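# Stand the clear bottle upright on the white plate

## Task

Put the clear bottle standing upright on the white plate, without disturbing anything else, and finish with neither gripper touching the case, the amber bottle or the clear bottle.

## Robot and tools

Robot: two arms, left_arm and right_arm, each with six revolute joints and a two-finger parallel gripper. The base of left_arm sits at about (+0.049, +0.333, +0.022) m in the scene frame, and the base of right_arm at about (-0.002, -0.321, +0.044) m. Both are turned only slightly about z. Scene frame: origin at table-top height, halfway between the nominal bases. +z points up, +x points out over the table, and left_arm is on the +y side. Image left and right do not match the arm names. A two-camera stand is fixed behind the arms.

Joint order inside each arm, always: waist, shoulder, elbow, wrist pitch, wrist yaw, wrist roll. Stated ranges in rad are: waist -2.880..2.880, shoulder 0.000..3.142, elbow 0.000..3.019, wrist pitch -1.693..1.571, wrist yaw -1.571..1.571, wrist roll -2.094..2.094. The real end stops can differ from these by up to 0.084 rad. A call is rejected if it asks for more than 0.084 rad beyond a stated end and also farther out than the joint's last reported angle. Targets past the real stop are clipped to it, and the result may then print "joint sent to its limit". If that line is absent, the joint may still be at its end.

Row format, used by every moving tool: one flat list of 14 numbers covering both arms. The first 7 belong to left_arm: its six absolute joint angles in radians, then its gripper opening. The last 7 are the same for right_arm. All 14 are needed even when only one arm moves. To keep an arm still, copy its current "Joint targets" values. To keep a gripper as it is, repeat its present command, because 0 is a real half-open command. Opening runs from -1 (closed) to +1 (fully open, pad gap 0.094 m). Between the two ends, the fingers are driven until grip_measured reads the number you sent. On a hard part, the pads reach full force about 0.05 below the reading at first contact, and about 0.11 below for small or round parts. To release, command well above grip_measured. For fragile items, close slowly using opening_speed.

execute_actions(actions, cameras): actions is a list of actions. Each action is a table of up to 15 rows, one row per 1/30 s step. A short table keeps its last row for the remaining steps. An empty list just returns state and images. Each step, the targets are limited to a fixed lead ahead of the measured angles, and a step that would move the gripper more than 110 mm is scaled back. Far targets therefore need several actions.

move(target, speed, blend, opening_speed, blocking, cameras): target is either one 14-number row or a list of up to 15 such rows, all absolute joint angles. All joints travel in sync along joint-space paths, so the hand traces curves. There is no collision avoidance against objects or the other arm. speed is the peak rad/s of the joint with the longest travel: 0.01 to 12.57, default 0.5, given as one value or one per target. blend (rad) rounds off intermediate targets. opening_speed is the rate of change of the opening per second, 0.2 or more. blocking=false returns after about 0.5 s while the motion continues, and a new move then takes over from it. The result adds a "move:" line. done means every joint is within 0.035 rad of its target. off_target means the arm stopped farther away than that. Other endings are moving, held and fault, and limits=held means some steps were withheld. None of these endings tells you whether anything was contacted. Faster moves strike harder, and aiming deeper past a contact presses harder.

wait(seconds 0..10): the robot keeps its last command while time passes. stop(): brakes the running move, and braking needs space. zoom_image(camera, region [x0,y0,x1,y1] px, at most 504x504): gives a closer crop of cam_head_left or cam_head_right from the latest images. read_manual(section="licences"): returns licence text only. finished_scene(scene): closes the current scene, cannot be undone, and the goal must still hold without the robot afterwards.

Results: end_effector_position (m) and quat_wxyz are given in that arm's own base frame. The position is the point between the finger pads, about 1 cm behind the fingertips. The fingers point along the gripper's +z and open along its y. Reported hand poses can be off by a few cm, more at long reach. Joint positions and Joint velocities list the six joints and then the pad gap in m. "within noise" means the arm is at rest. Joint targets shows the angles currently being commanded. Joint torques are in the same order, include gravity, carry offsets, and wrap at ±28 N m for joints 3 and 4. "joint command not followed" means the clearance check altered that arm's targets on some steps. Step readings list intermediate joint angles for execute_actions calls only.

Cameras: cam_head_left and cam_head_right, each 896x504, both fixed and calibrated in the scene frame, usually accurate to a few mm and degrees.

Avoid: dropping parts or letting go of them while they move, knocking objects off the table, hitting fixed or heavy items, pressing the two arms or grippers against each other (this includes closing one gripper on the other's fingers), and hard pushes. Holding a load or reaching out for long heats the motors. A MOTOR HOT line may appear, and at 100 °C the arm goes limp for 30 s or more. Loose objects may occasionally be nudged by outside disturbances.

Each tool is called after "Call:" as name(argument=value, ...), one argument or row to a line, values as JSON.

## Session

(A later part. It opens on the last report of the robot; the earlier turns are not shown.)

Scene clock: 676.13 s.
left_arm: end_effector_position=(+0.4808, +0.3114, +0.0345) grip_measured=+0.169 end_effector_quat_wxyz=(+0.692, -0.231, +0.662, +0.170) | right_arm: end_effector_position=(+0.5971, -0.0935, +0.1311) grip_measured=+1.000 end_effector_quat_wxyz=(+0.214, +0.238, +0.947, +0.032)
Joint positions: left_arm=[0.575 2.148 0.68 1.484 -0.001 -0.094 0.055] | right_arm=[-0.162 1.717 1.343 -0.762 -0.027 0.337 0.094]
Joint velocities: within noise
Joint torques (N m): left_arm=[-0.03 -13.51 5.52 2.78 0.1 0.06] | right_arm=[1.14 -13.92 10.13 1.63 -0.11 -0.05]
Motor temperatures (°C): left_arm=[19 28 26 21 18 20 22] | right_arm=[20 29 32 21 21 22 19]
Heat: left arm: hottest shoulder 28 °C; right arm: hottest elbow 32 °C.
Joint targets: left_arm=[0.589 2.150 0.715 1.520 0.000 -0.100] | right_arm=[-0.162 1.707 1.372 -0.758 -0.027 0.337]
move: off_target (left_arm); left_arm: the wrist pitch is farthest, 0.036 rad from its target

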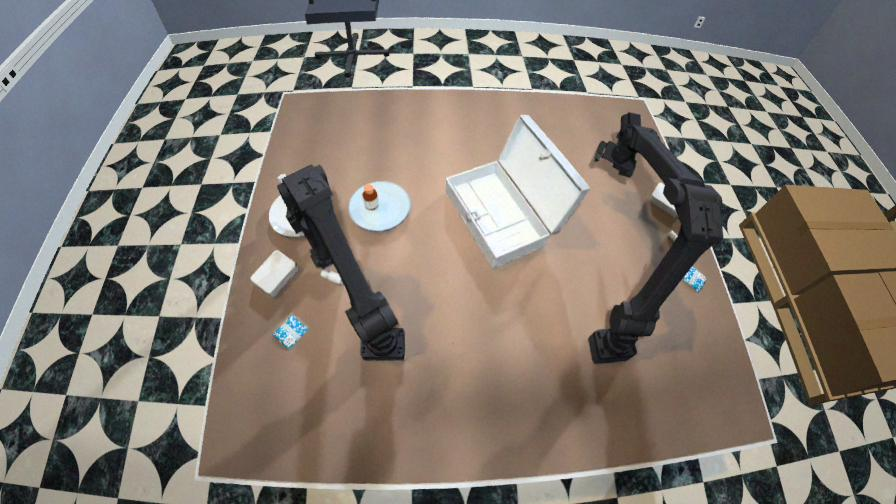

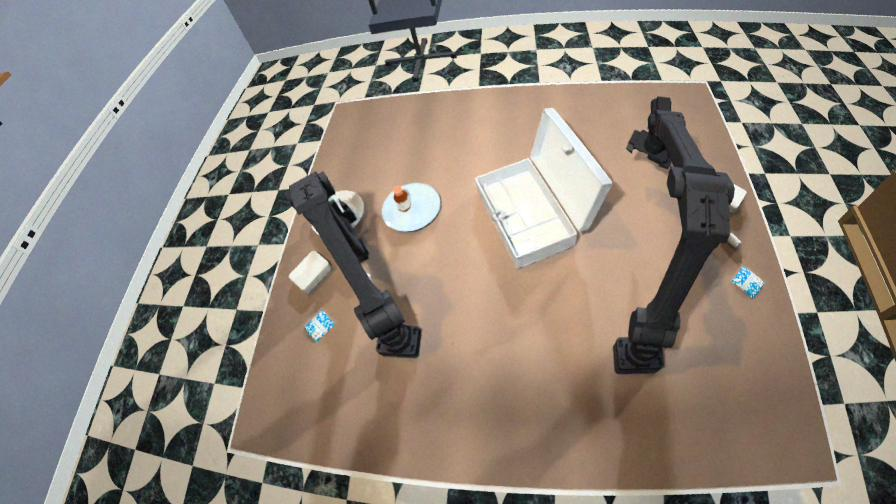

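Call:
move(
  target=[0.589,2.167,0.722,1.515,0,-0.1,-0.15,-0.162,1.707,1.372,-0.758,-0.027,0.337,1],
  speed=0.06,
  cameras=[],
)

Call:
move(
  target=[0.589,2.182,0.727,1.52,0,-0.1,-0.15,-0.162,1.707,1.372,-0.758,-0.027,0.337,1],
  speed=0.06,
)

Call:
zoom_image(
  camera="cam_head_left",
  region=[250, 160, 370, 280],
)

Call:
zoom_image(
  camera="cam_head_right",
  region=[290, 160, 390, 260],
)

Scene clock: 689.13 s.
left_arm: end_effector_position=(+0.4838, +0.3133, +0.0328) grip_measured=+0.169 end_effector_quat_wxyz=(+0.693, -0.230, +0.661, +0.171) | right_arm: end_effector_position=(+0.5971, -0.0935, +0.1311) grip_measured=+1.000 end_effector_quat_wxyz=(+0.214, +0.238, +0.947, +0.032)
Joint positions: left_arm=[0.575 2.158 0.692 1.485 -0.001 -0.094 0.055] | right_arm=[-0.162 1.717 1.343 -0.762 -0.027 0.337 0.094]
Joint velocities: within noise
Joint torques (N m): left_arm=[-0.15 -13.04 5.22 2.73 0.04 0.07] | right_arm=[1.55 -13.51 9.68 1.51 -0.21 -0.08]
Motor temperatures (°C): left_arm=[19 29 26 21 18 20 22] | right_arm=[20 29 32 21 21 22 19]
Heat: left arm: hottest shoulder 29 °C; right arm: hottest elbow 32 °C.
Joint targets: left_arm=[0.589 2.167 0.722 1.515 0.000 -0.100] | right_arm=[-0.162 1.707 1.372 -0.758 -0.027 0.337]
move: done
No camera images: "cameras" was empty.

Scene clock: 689.87 s.
left_arm: end_effector_position=(+0.4850, +0.3141, +0.0323) grip_measured=+0.168 end_effector_quat_wxyz=(+0.695, -0.229, +0.659, +0.171) | right_arm: end_effector_position=(+0.5971, -0.0935, +0.1311) grip_measured=+1.000 end_effector_quat_wxyz=(+0.214, +0.238, +0.947, +0.032)
Joint positions: left_arm=[0.575 2.166 0.698 1.493 -0.001 -0.094 0.055] | right_arm=[-0.162 1.717 1.343 -0.762 -0.027 0.337 0.094]
Joint velocities: within noise
Joint torques (N m): left_arm=[-0.5 -12.92 5.18 2.5 0.08 0.04] | right_arm=[0.62 -13.39 9.89 1.65 -0.11 -0.04]
Motor temperatures (°C): left_arm=[19 29 26 21 18 20 22] | right_arm=[20 29 32 21 21 22 19]
Heat: left arm: hottest shoulder 29 °C; right arm: hottest elbow 32 °C.
Joint targets: left_arm=[0.589 2.182 0.727 1.520 0.000 -0.100] | right_arm=[-0.162 1.707 1.372 -0.758 -0.027 0.337]
move: done

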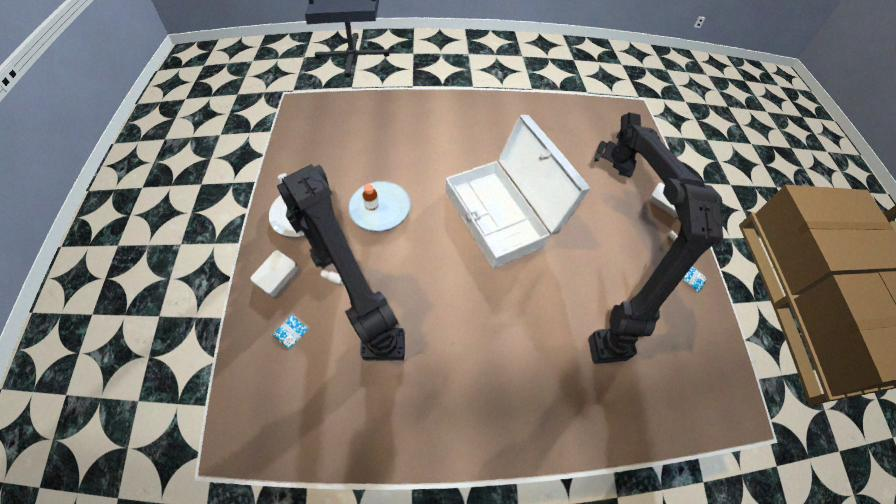

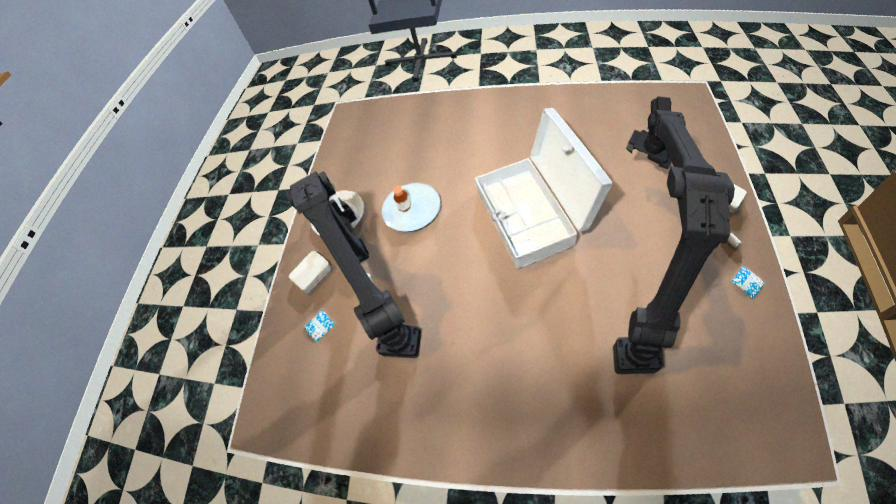

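Scaled by 4.200.

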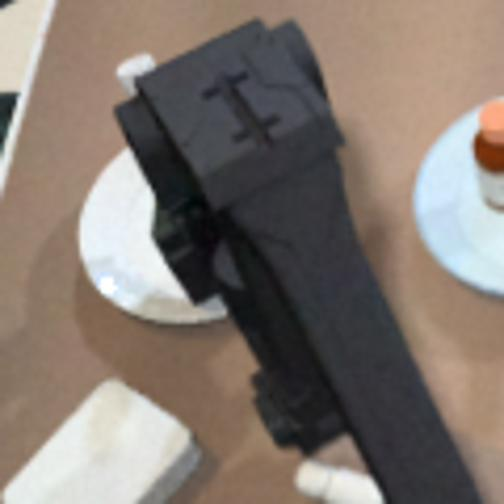

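Scaled by 5.040.

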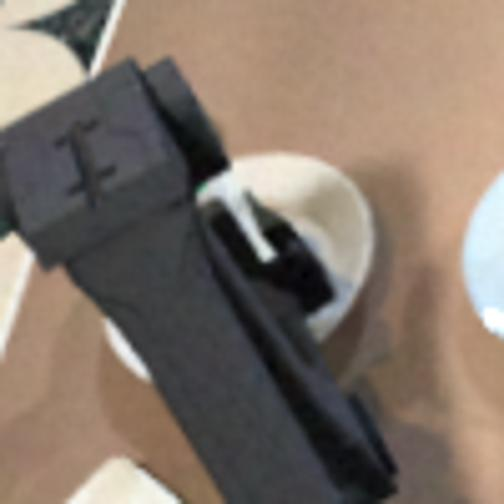

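Call:
move(
  target=[0.589,2.174,0.727,1.51,0,-0.1,0.6,-0.162,1.707,1.372,-0.758,-0.027,0.337,1],
  speed=0.06,
  opening_speed=0.25,
)

Call:
zoom_image(
  camera="cam_head_left",
  region=[250, 130, 350, 230],
)

Call:
zoom_image(
  camera="cam_head_right",
  region=[290, 160, 390, 260],
)

Scene clock: 717.60 s.
left_arm: end_effector_position=(+0.4870, +0.3153, +0.0344) grip_measured=+0.597 end_effector_quat_wxyz=(+0.698, -0.229, +0.656, +0.172) | right_arm: end_effector_position=(+0.5971, -0.0935, +0.1311) grip_measured=+1.000 end_effector_quat_wxyz=(+0.214, +0.238, +0.947, +0.032)
Joint positions: left_arm=[0.575 2.166 0.705 1.495 -0.001 -0.094 0.075] | right_arm=[-0.162 1.717 1.343 -0.762 -0.027 0.337 0.094]
Joint velocities: within noise
Joint torques (N m): left_arm=[-0.44 -12.81 4.64 2.15 0.04 0.05] | right_arm=[1.61 -13.27 9.94 1.66 -0.16 -0.1]
Motor temperatures (°C): left_arm=[19 29 25 21 18 20 22] | right_arm=[20 29 33 21 21 22 19]
Heat: left arm: hottest shoulder 29 °C; right arm: hottest elbow 33 °C.
Joint targets: left_arm=[0.589 2.174 0.727 1.510 0.000 -0.100] | right_arm=[-0.162 1.707 1.372 -0.758 -0.027 0.337]
move: done

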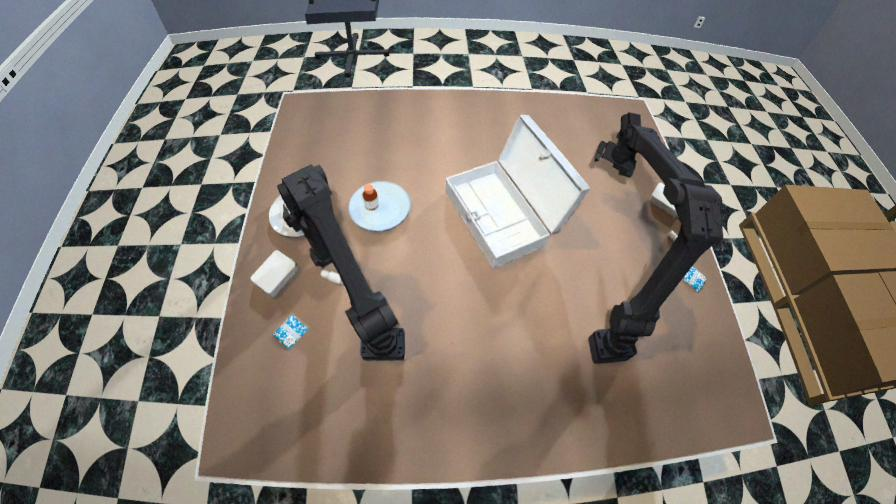

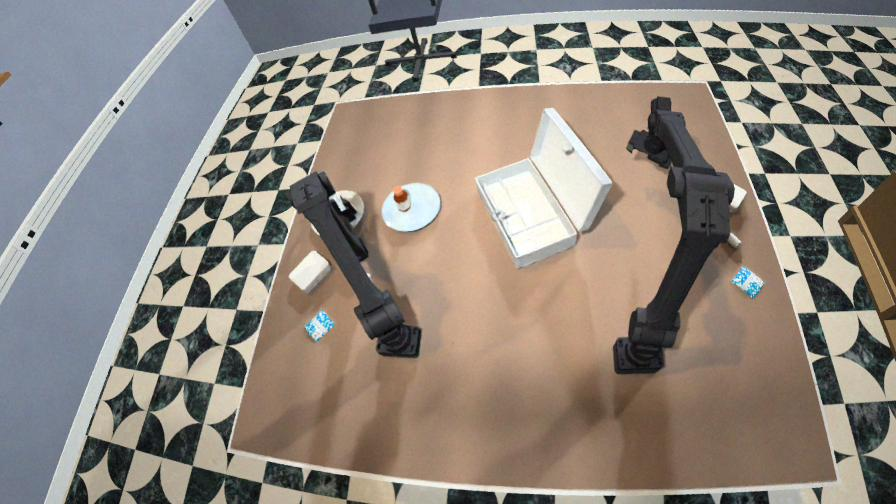

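Scaled by 5.040.

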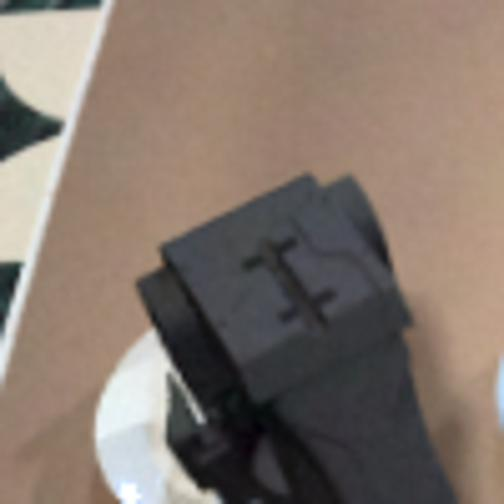

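Scaled by 5.040.

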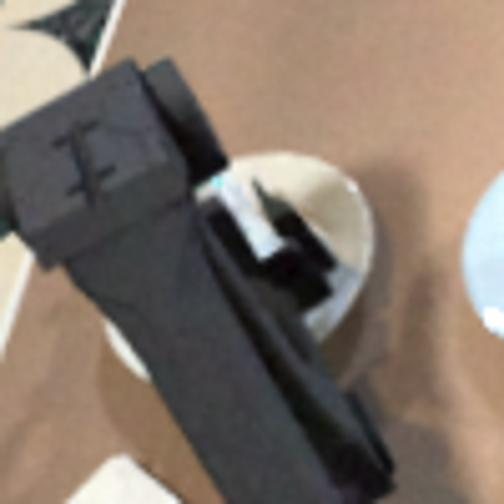

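Call:
move(
  target=[
    [0.589,2.174,0.727,1.51,0,-0.1,-0.15,-0.162,1.707,1.372,-0.758,-0.027,0.337,1],
    [0.589,1.95,0.66,1.32,0,-0.1,-0.15,-0.162,1.707,1.372,-0.758,-0.027,0.337,1],
  ],
  speed=0.2,
  opening_speed=0.3,
)

Call:
zoom_image(
  camera="cam_head_left",
  region=[250, 130, 350, 230],
)

Call:
zoom_image(
  camera="cam_head_right",
  region=[290, 140, 390, 240],
)

Scene clock: 738.23 s.
left_arm: end_effector_position=(+0.4849, +0.3140, +0.0711) grip_measured=+0.117 end_effector_quat_wxyz=(+0.679, -0.235, +0.675, +0.167) | right_arm: end_effector_position=(+0.5971, -0.0935, +0.1311) grip_measured=+1.000 end_effector_quat_wxyz=(+0.214, +0.238, +0.947, +0.032)
Joint positions: left_arm=[0.575 1.994 0.662 1.311 -0.001 -0.094 0.052] | right_arm=[-0.162 1.717 1.343 -0.762 -0.027 0.337 0.094]
Joint velocities: within noise
Joint torques (N m): left_arm=[-0.85 -16.44 3.67 1.94 0.05 0.05] | right_arm=[1.08 -12.63 9.61 1.74 -0.16 -0.15]
Motor temperatures (°C): left_arm=[19 29 25 21 18 20 22] | right_arm=[20 29 33 21 21 22 19]
Heat: left arm: hottest shoulder 29 °C; right arm: hottest elbow 33 °C.
Joint targets: left_arm=[0.589 1.950 0.660 1.320 0.000 -0.100] | right_arm=[-0.162 1.707 1.372 -0.758 -0.027 0.337]
move: off_target (left_arm); left_arm: the shoulder is farthest, 0.044 rad from its target

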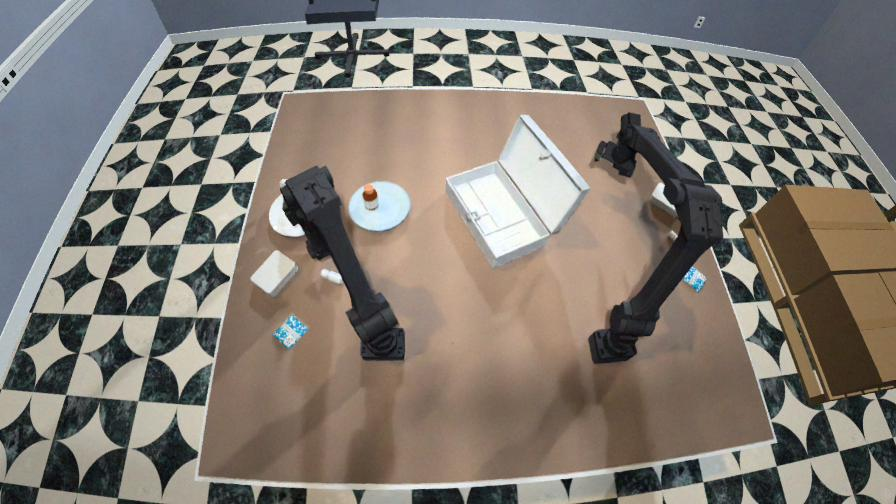

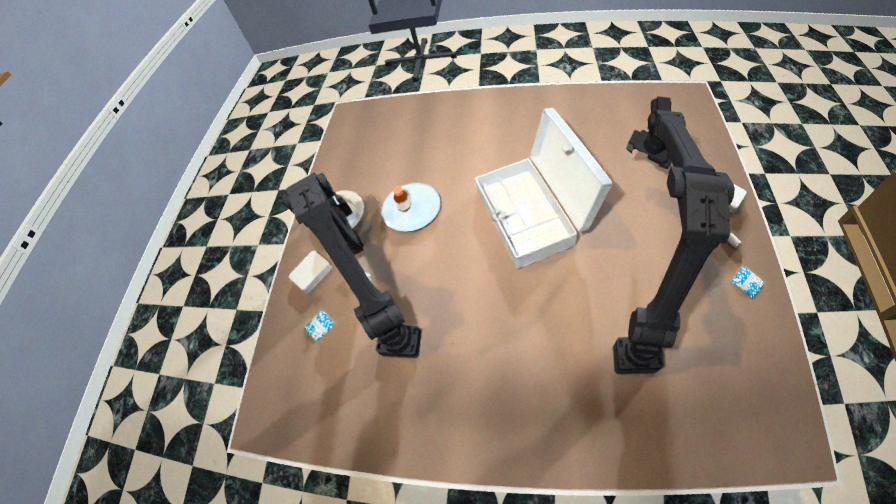

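Scaled by 5.040.

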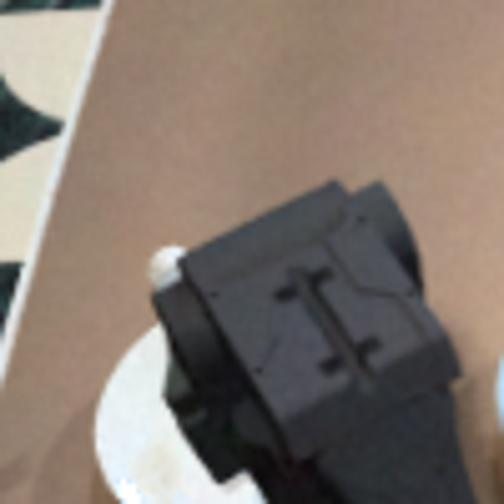

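Scaled by 5.040.

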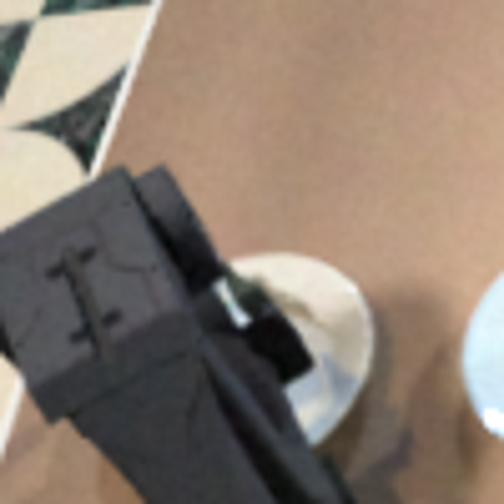

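Call:
move(
  target=[0.589,1.55,0.67,0.89,0,-0.1,-0.2,-0.162,1.707,1.372,-0.758,-0.027,0.337,1],
  speed=0.4,
)

Call:
zoom_image(
  camera="cam_head_left",
  region=[250, 120, 330, 200],
)

Call:
zoom_image(
  camera="cam_head_right",
  region=[280, 130, 360, 210],
)

Scene clock: 750.43 s.
left_arm: end_effector_position=(+0.4815, +0.3118, +0.1928) grip_measured=+0.116 end_effector_quat_wxyz=(+0.672, -0.237, +0.682, +0.165) | right_arm: end_effector_position=(+0.5971, -0.0935, +0.1311) grip_measured=+1.000 end_effector_quat_wxyz=(+0.214, +0.238, +0.947, +0.032)
Joint positions: left_arm=[0.575 1.585 0.662 0.881 -0.001 -0.094 0.052] | right_arm=[-0.162 1.717 1.343 -0.762 -0.027 0.337 0.094]
Joint velocities: within noise
Joint torques (N m): left_arm=[-0.09 -13.33 7.6 1.81 0.06 0.08] | right_arm=[1.61 -14.21 10.06 1.77 -0.15 -0.05]
Motor temperatures (°C): left_arm=[19 29 25 21 18 20 22] | right_arm=[20 29 33 21 21 22 19]
Heat: left arm: hottest shoulder 29 °C; right arm: hottest elbow 33 °C.
Joint targets: left_arm=[0.589 1.550 0.670 0.890 0.000 -0.100] | right_arm=[-0.162 1.707 1.372 -0.758 -0.027 0.337]
move: done

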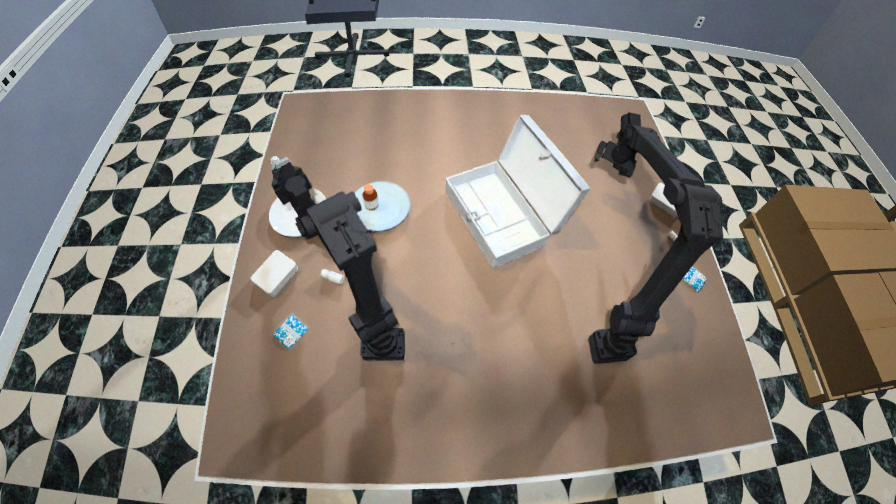

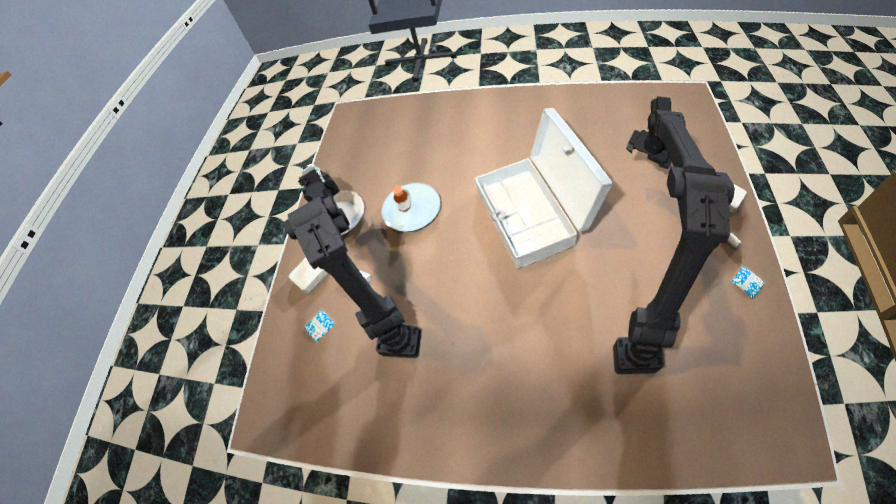

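Scaled by 6.300.

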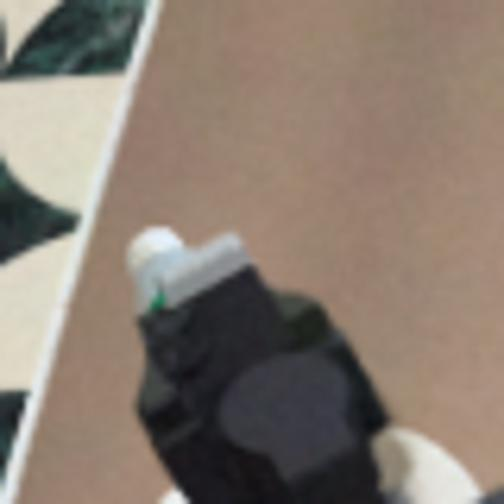

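Scaled by 6.300.

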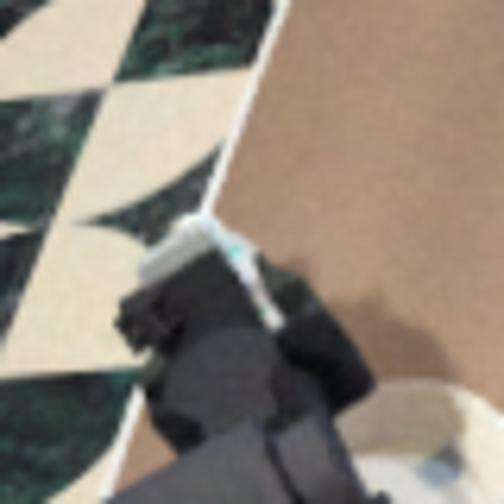

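Call:
move(
  target=[0.6,1.4,0.755,0.15,0,-0.1,-0.2,-0.162,1.707,1.372,-0.758,-0.027,0.337,1],
  speed=0.4,
)

Call:
zoom_image(
  camera="cam_head_left",
  region=[240, 130, 340, 230],
)

Call:
zoom_image(
  camera="cam_head_right",
  region=[270, 140, 370, 240],
)

Scene clock: 782.47 s.
left_arm: end_effector_position=(+0.4334, +0.2858, +0.1082) grip_measured=+0.116 end_effector_quat_wxyz=(+0.446, -0.295, +0.838, +0.112) | right_arm: end_effector_position=(+0.5971, -0.0935, +0.1311) grip_measured=+1.000 end_effector_quat_wxyz=(+0.214, +0.238, +0.947, +0.032)
Joint positions: left_arm=[0.583 1.44 0.68 0.145 -0.001 -0.094 0.052] | right_arm=[-0.162 1.717 1.343 -0.762 -0.027 0.337 0.094]
Joint velocities: within noise
Joint torques (N m): left_arm=[-0.03 -12.4 13.83 1.73 0.05 0.04] | right_arm=[0.91 -13.57 10 1.37 -0.15 -0.07]
Motor temperatures (°C): left_arm=[19 28 26 21 18 20 22] | right_arm=[20 29 33 21 21 22 19]
Heat: left arm: hottest shoulder 28 °C; right arm: hottest elbow 33 °C.
Joint targets: left_arm=[0.600 1.400 0.755 0.150 0.000 -0.100] | right_arm=[-0.162 1.707 1.372 -0.758 -0.027 0.337]
move: off_target (left_arm); left_arm: the elbow is farthest, 0.075 rad from its target

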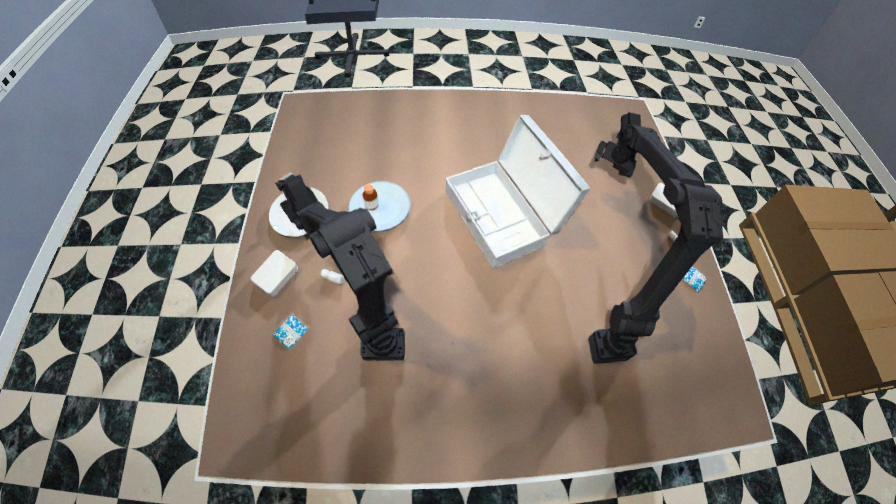

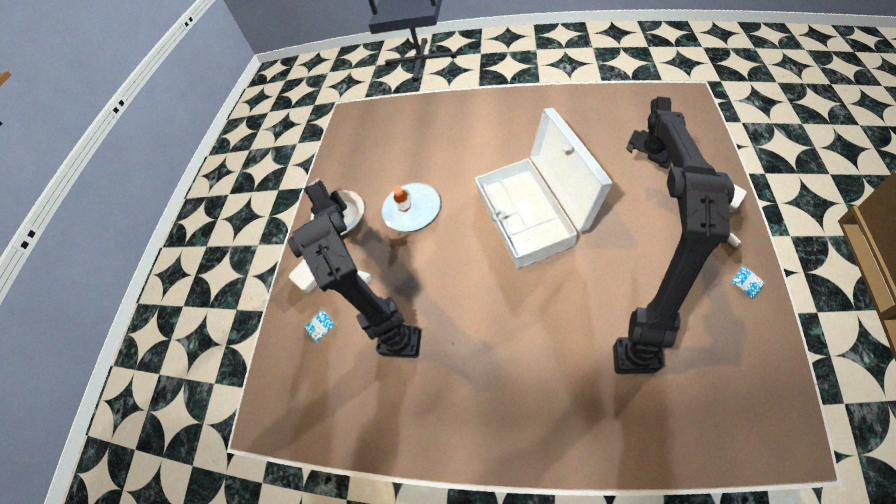

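Scaled by 5.040.

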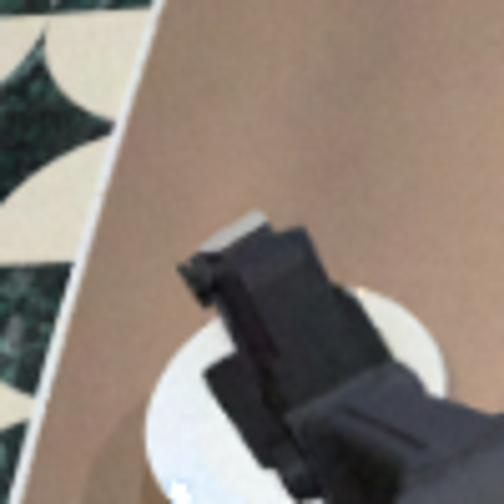

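Scaled by 5.040.

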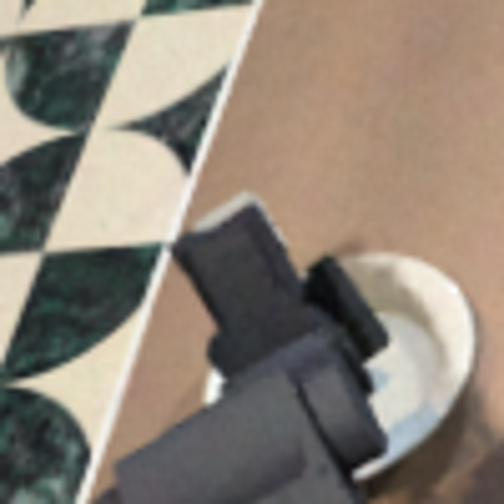

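Call:
move(
  target=[
    [0.6,1.15,0.75,-0.1,0,-0.1,-0.2,-0.162,1.707,1.372,-0.758,-0.027,0.337,1],
    [-0.2,1.15,0.75,-0.1,0,-0.1,-0.2,-0.162,1.707,1.372,-0.758,-0.027,0.337,1],
  ],
  speed=0.6,
)

Call:
zoom_image(
  camera="cam_head_left",
  region=[380, 160, 480, 260],
)

Call:
zoom_image(
  camera="cam_head_right",
  region=[420, 160, 520, 260],
)

Scene clock: 811.03 s.
left_arm: end_effector_position=(+0.4701, -0.0922, +0.1876) grip_measured=+0.116 end_effector_quat_wxyz=(+0.465, +0.043, +0.882, -0.067) | right_arm: end_effector_position=(+0.5971, -0.0935, +0.1311) grip_measured=+1.000 end_effector_quat_wxyz=(+0.214, +0.238, +0.947, +0.032)
Joint positions: left_arm=[-0.192 1.168 0.68 -0.105 0.001 -0.094 0.052] | right_arm=[-0.162 1.717 1.343 -0.762 -0.027 0.337 0.094]
Joint velocities: within noise
Joint torques (N m): left_arm=[-2.02 -8.41 14.79 1.72 -0.01 0.03] | right_arm=[1.44 -13.45 9.99 1.72 -0.13 -0.01]
Motor temperatures (°C): left_arm=[19 28 29 21 18 20 22] | right_arm=[20 29 33 21 21 22 19]
Heat: left arm: hottest elbow 29 °C; right arm: hottest elbow 33 °C.
Joint targets: left_arm=[-0.200 1.150 0.750 -0.100 0.000 -0.100] | right_arm=[-0.162 1.707 1.372 -0.758 -0.027 0.337]
move: off_target (left_arm); left_arm: the elbow is farthest, 0.070 rad from its target

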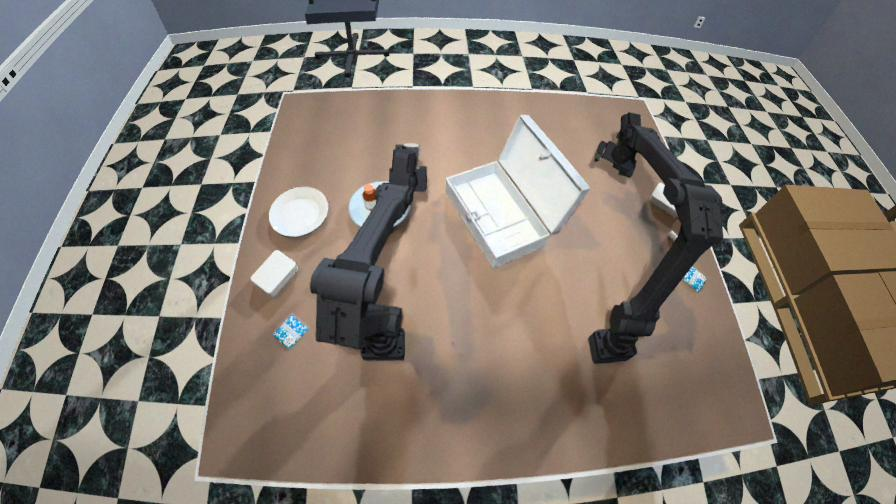

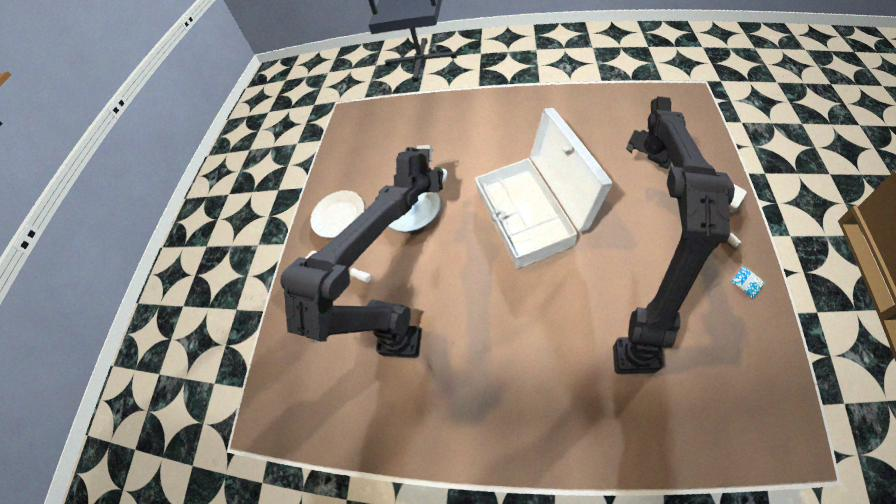

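Scaled by 5.040.

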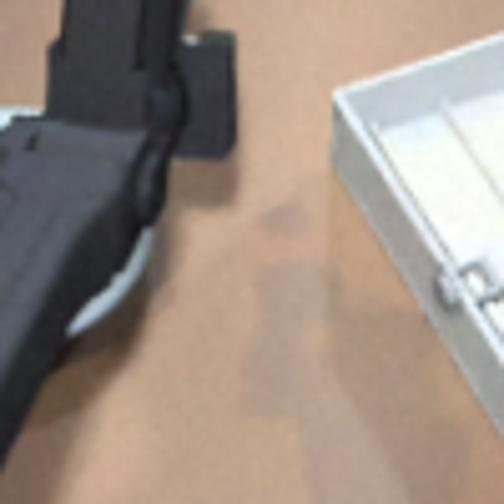

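Scaled by 5.040.

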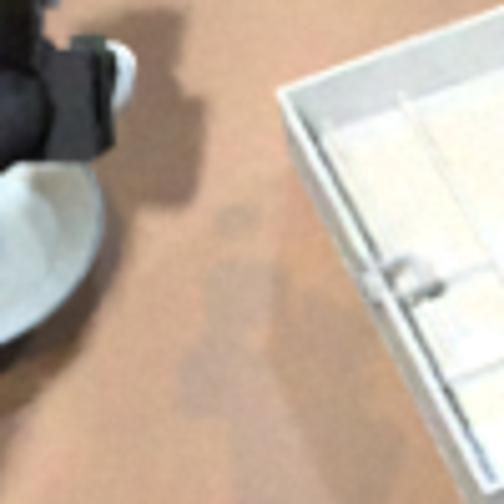

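Call:
zoom_image(
  camera="cam_head_left",
  region=[370, 130, 450, 210],
)

Call:
zoom_image(
  camera="cam_head_right",
  region=[390, 130, 470, 210],
)

Scaled by 6.300.

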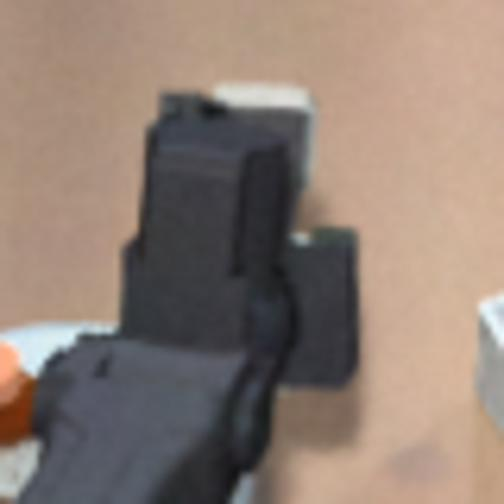

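Scaled by 6.300.

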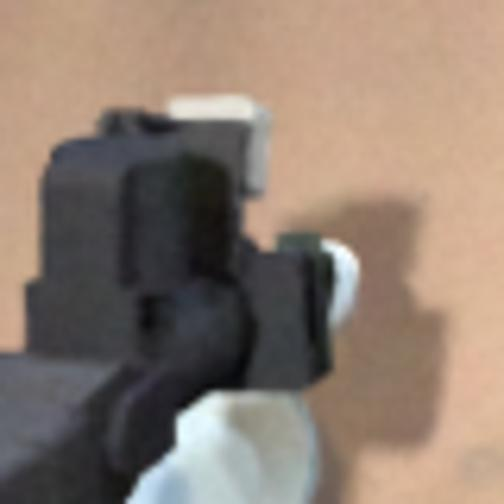

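Call:
move(
  target=[-0.1,1.15,0.75,0.45,1.3,-0.1,-0.2,-0.162,1.707,1.372,-0.758,-0.027,0.337,1],
  speed=0.8,
)

Call:
zoom_image(
  camera="cam_head_left",
  region=[370, 110, 510, 250],
)

Call:
zoom_image(
  camera="cam_head_right",
  region=[390, 110, 530, 250],
)

Scene clock: 865.17 s.
left_arm: end_effector_position=(+0.3724, -0.2126, +0.3185) grip_measured=+0.117 end_effector_quat_wxyz=(+0.496, +0.419, +0.577, -0.495) | right_arm: end_effector_position=(+0.5971, -0.0935, +0.1311) grip_measured=+1.000 end_effector_quat_wxyz=(+0.214, +0.238, +0.947, +0.032)
Joint positions: left_arm=[-0.117 1.168 0.68 0.425 1.295 -0.094 0.052] | right_arm=[-0.162 1.717 1.343 -0.762 -0.027 0.337 0.094]
Joint velocities: within noise
Joint torques (N m): left_arm=[-0.38 -7.59 14.58 2.15 0.23 0.07] | right_arm=[1.03 -13.39 9.96 1.7 -0.08 -0.08]
Motor temperatures (°C): left_arm=[19 27 33 21 18 20 23] | right_arm=[19 29 34 21 21 22 19]
Heat: left arm: hottest elbow 33 °C; right arm: hottest elbow 34 °C.
Joint targets: left_arm=[-0.100 1.150 0.750 0.450 1.300 -0.100] | right_arm=[-0.162 1.707 1.372 -0.758 -0.027 0.337]
move: off_target (left_arm); left_arm: the elbow is farthest, 0.070 rad from its target

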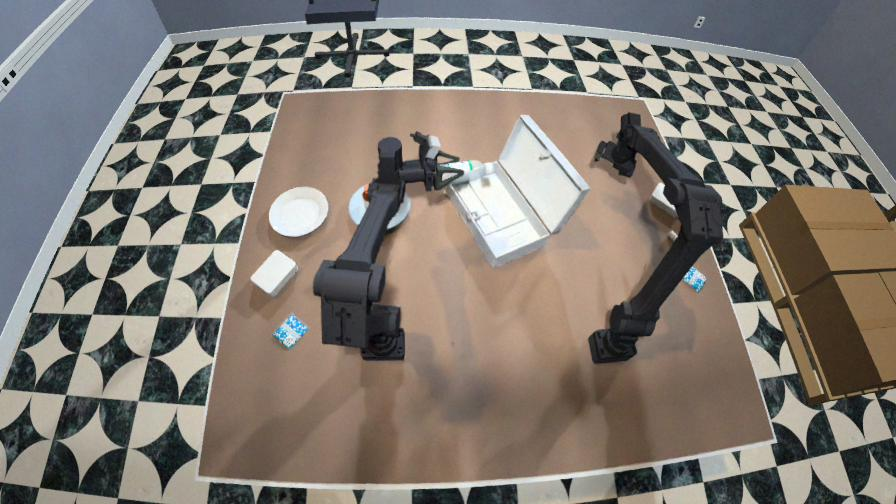

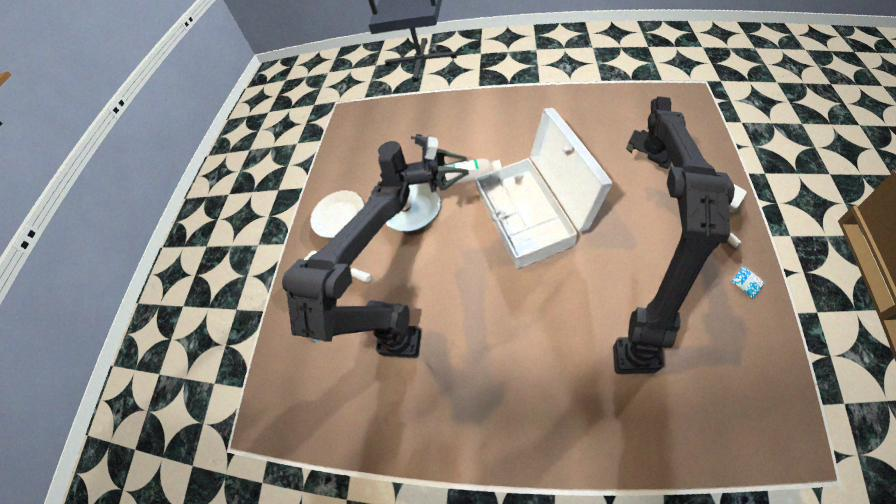

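Scaled by 3.600.

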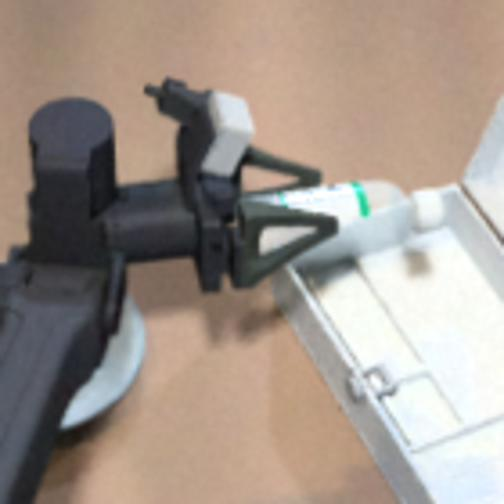

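Scaled by 3.600.

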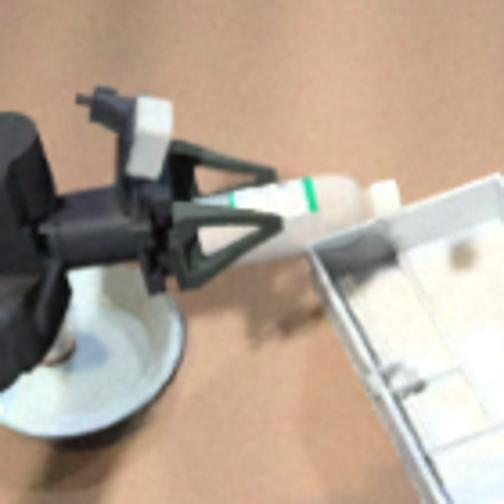

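Call:
move(
  target=[
    [-0.36,1.05,0.76,-0.1,0,0,-0.2,-0.162,1.707,1.372,-0.758,-0.027,0.337,1],
    [-0.36,1.02,0.78,-0.66,0,0,-0.2,-0.162,1.707,1.372,-0.758,-0.027,0.337,1],
  ],
  speed=0.8,
)

Call:
zoom_image(
  camera="cam_head_left",
  region=[380, 150, 500, 270],
)

Call:
zoom_image(
  camera="cam_head_right",
  region=[400, 150, 520, 270],
)

Scene clock: 939.47 s.
left_arm: end_effector_position=(+0.3589, -0.1300, +0.1495) grip_measured=+0.114 end_effector_quat_wxyz=(+0.270, +0.162, +0.948, -0.050) | right_arm: end_effector_position=(+0.5971, -0.0935, +0.1311) grip_measured=+1.000 end_effector_quat_wxyz=(+0.214, +0.238, +0.947, +0.032)
Joint positions: left_arm=[-0.344 1.051 0.696 -0.66 0.004 -0.007 0.052] | right_arm=[-0.162 1.717 1.343 -0.762 -0.027 0.337 0.094]
Joint velocities: within noise
Joint torques (N m): left_arm=[-2.55 -6.95 16.05 1.01 -0.16 0.2] | right_arm=[1.44 -13.68 9.96 1.51 -0.08 -0.06]
Motor temperatures (°C): left_arm=[19 27 36 21 18 20 23] | right_arm=[19 29 34 21 21 22 19]
Heat: left arm: hottest elbow 36 °C; right arm: hottest elbow 34 °C.
Joint targets: left_arm=[-0.360 1.020 0.780 -0.660 0.000 0.000] | right_arm=[-0.162 1.707 1.372 -0.758 -0.027 0.337]
move: off_target (left_arm); left_arm: the elbow is farthest, 0.084 rad from its target

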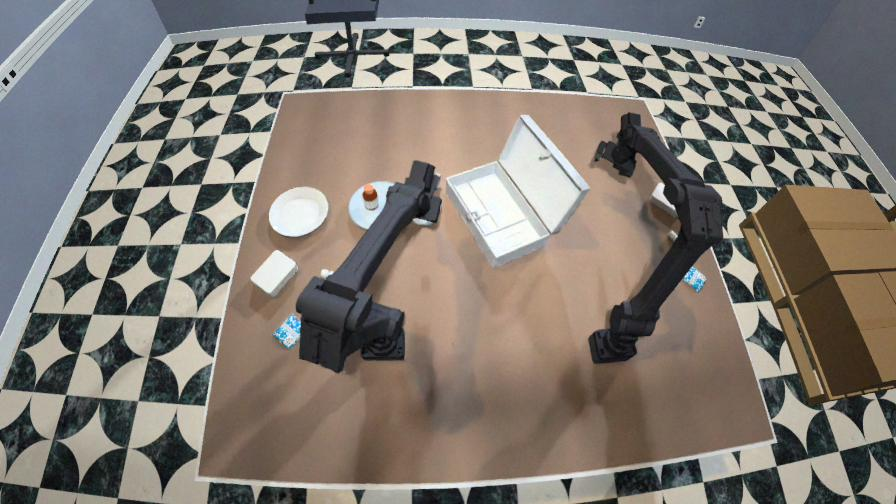

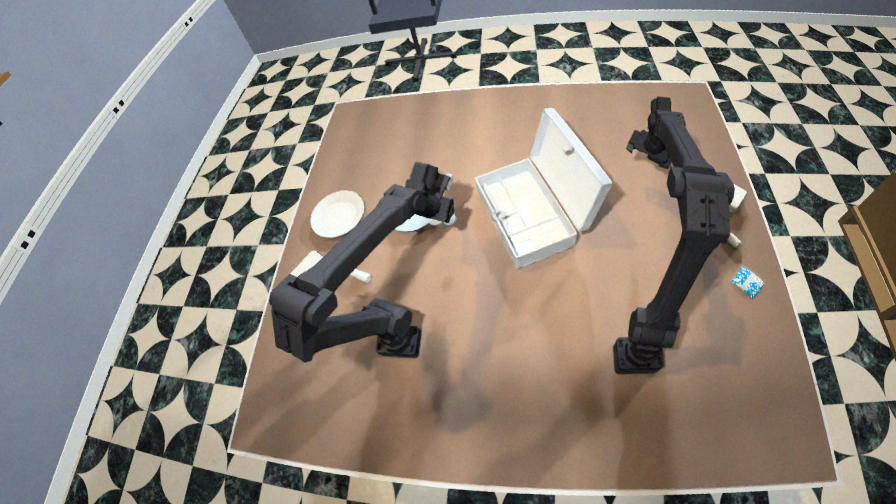

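Scaled by 4.200.

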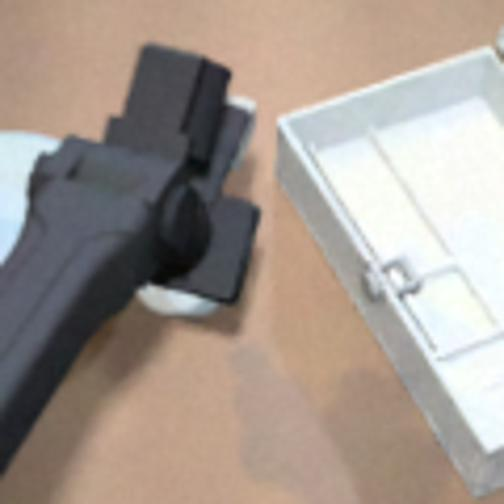

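Scaled by 4.200.

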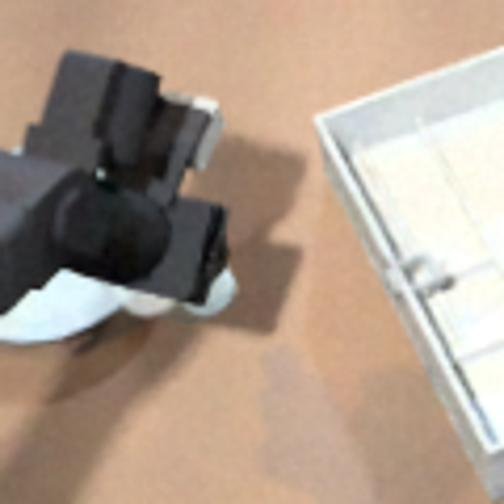

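Call:
move(
  target=[-0.36,1.16,0.62,-0.4,0,0,0.06,-0.162,1.707,1.372,-0.758,-0.027,0.337,1],
  speed=0.15,
  opening_speed=0.3,
)

Call:
zoom_image(
  camera="cam_head_left",
  region=[380, 150, 500, 270],
)

Call:
zoom_image(
  camera="cam_head_right",
  region=[400, 150, 520, 270],
)

Scene clock: 958.13 s.
left_arm: end_effector_position=(+0.3771, -0.1365, +0.1037) grip_measured=+0.114 end_effector_quat_wxyz=(+0.293, +0.161, +0.941, -0.054) | right_arm: end_effector_position=(+0.5971, -0.0935, +0.1311) grip_measured=+1.000 end_effector_quat_wxyz=(+0.214, +0.238, +0.947, +0.032)
Joint positions: left_arm=[-0.344 1.16 0.618 -0.425 0.004 -0.007 0.052] | right_arm=[-0.162 1.717 1.343 -0.762 -0.027 0.337 0.094]
Joint velocities: within noise
Joint torques (N m): left_arm=[-2.32 -6.12 8.64 1.98 -0.14 0.16] | right_arm=[0.79 -13.45 9.85 1.43 -0.14 -0.06]
Motor temperatures (°C): left_arm=[19 27 38 21 18 20 23] | right_arm=[19 30 34 21 21 22 19]
Heat: left arm: hottest elbow 38 °C; right arm: hottest elbow 34 °C.
Joint targets: left_arm=[-0.360 1.160 0.620 -0.400 0.000 0.000] | right_arm=[-0.162 1.707 1.372 -0.758 -0.027 0.337]
move: done

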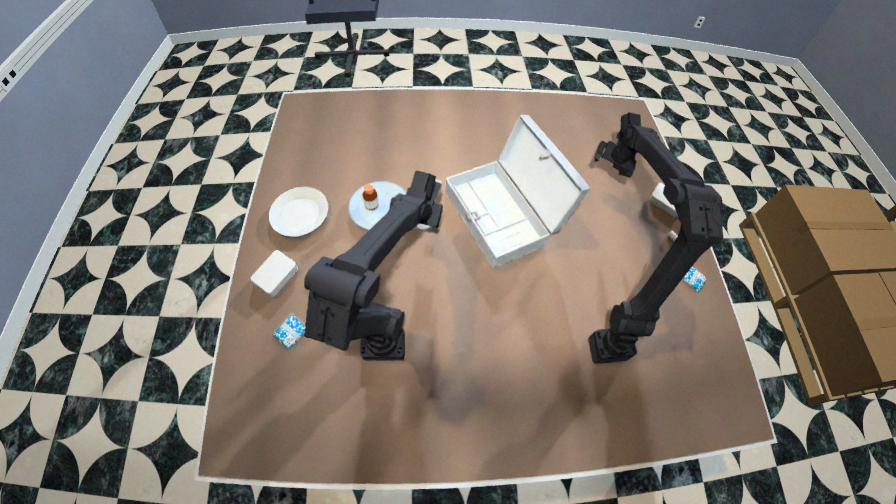

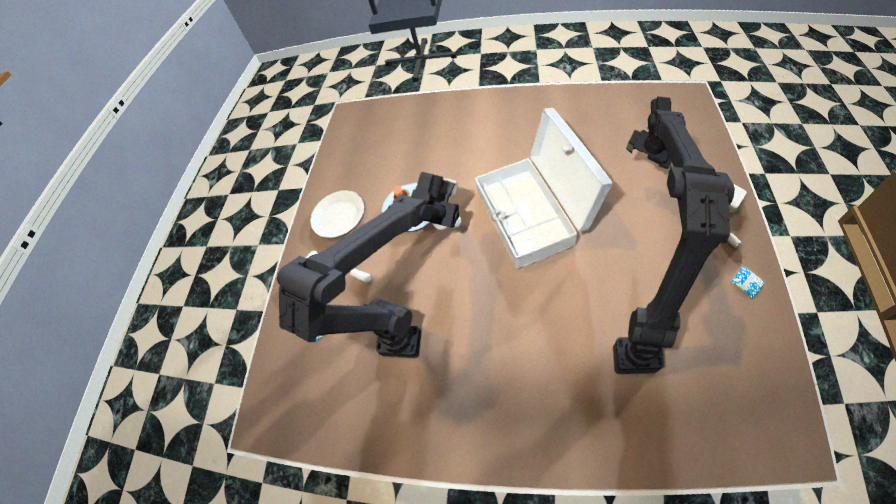

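Scaled by 4.200.

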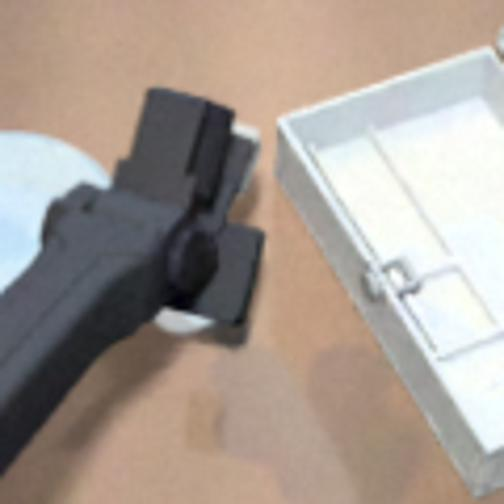

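Scaled by 4.200.

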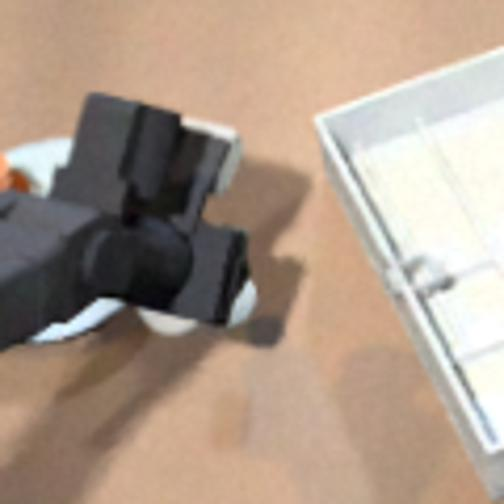

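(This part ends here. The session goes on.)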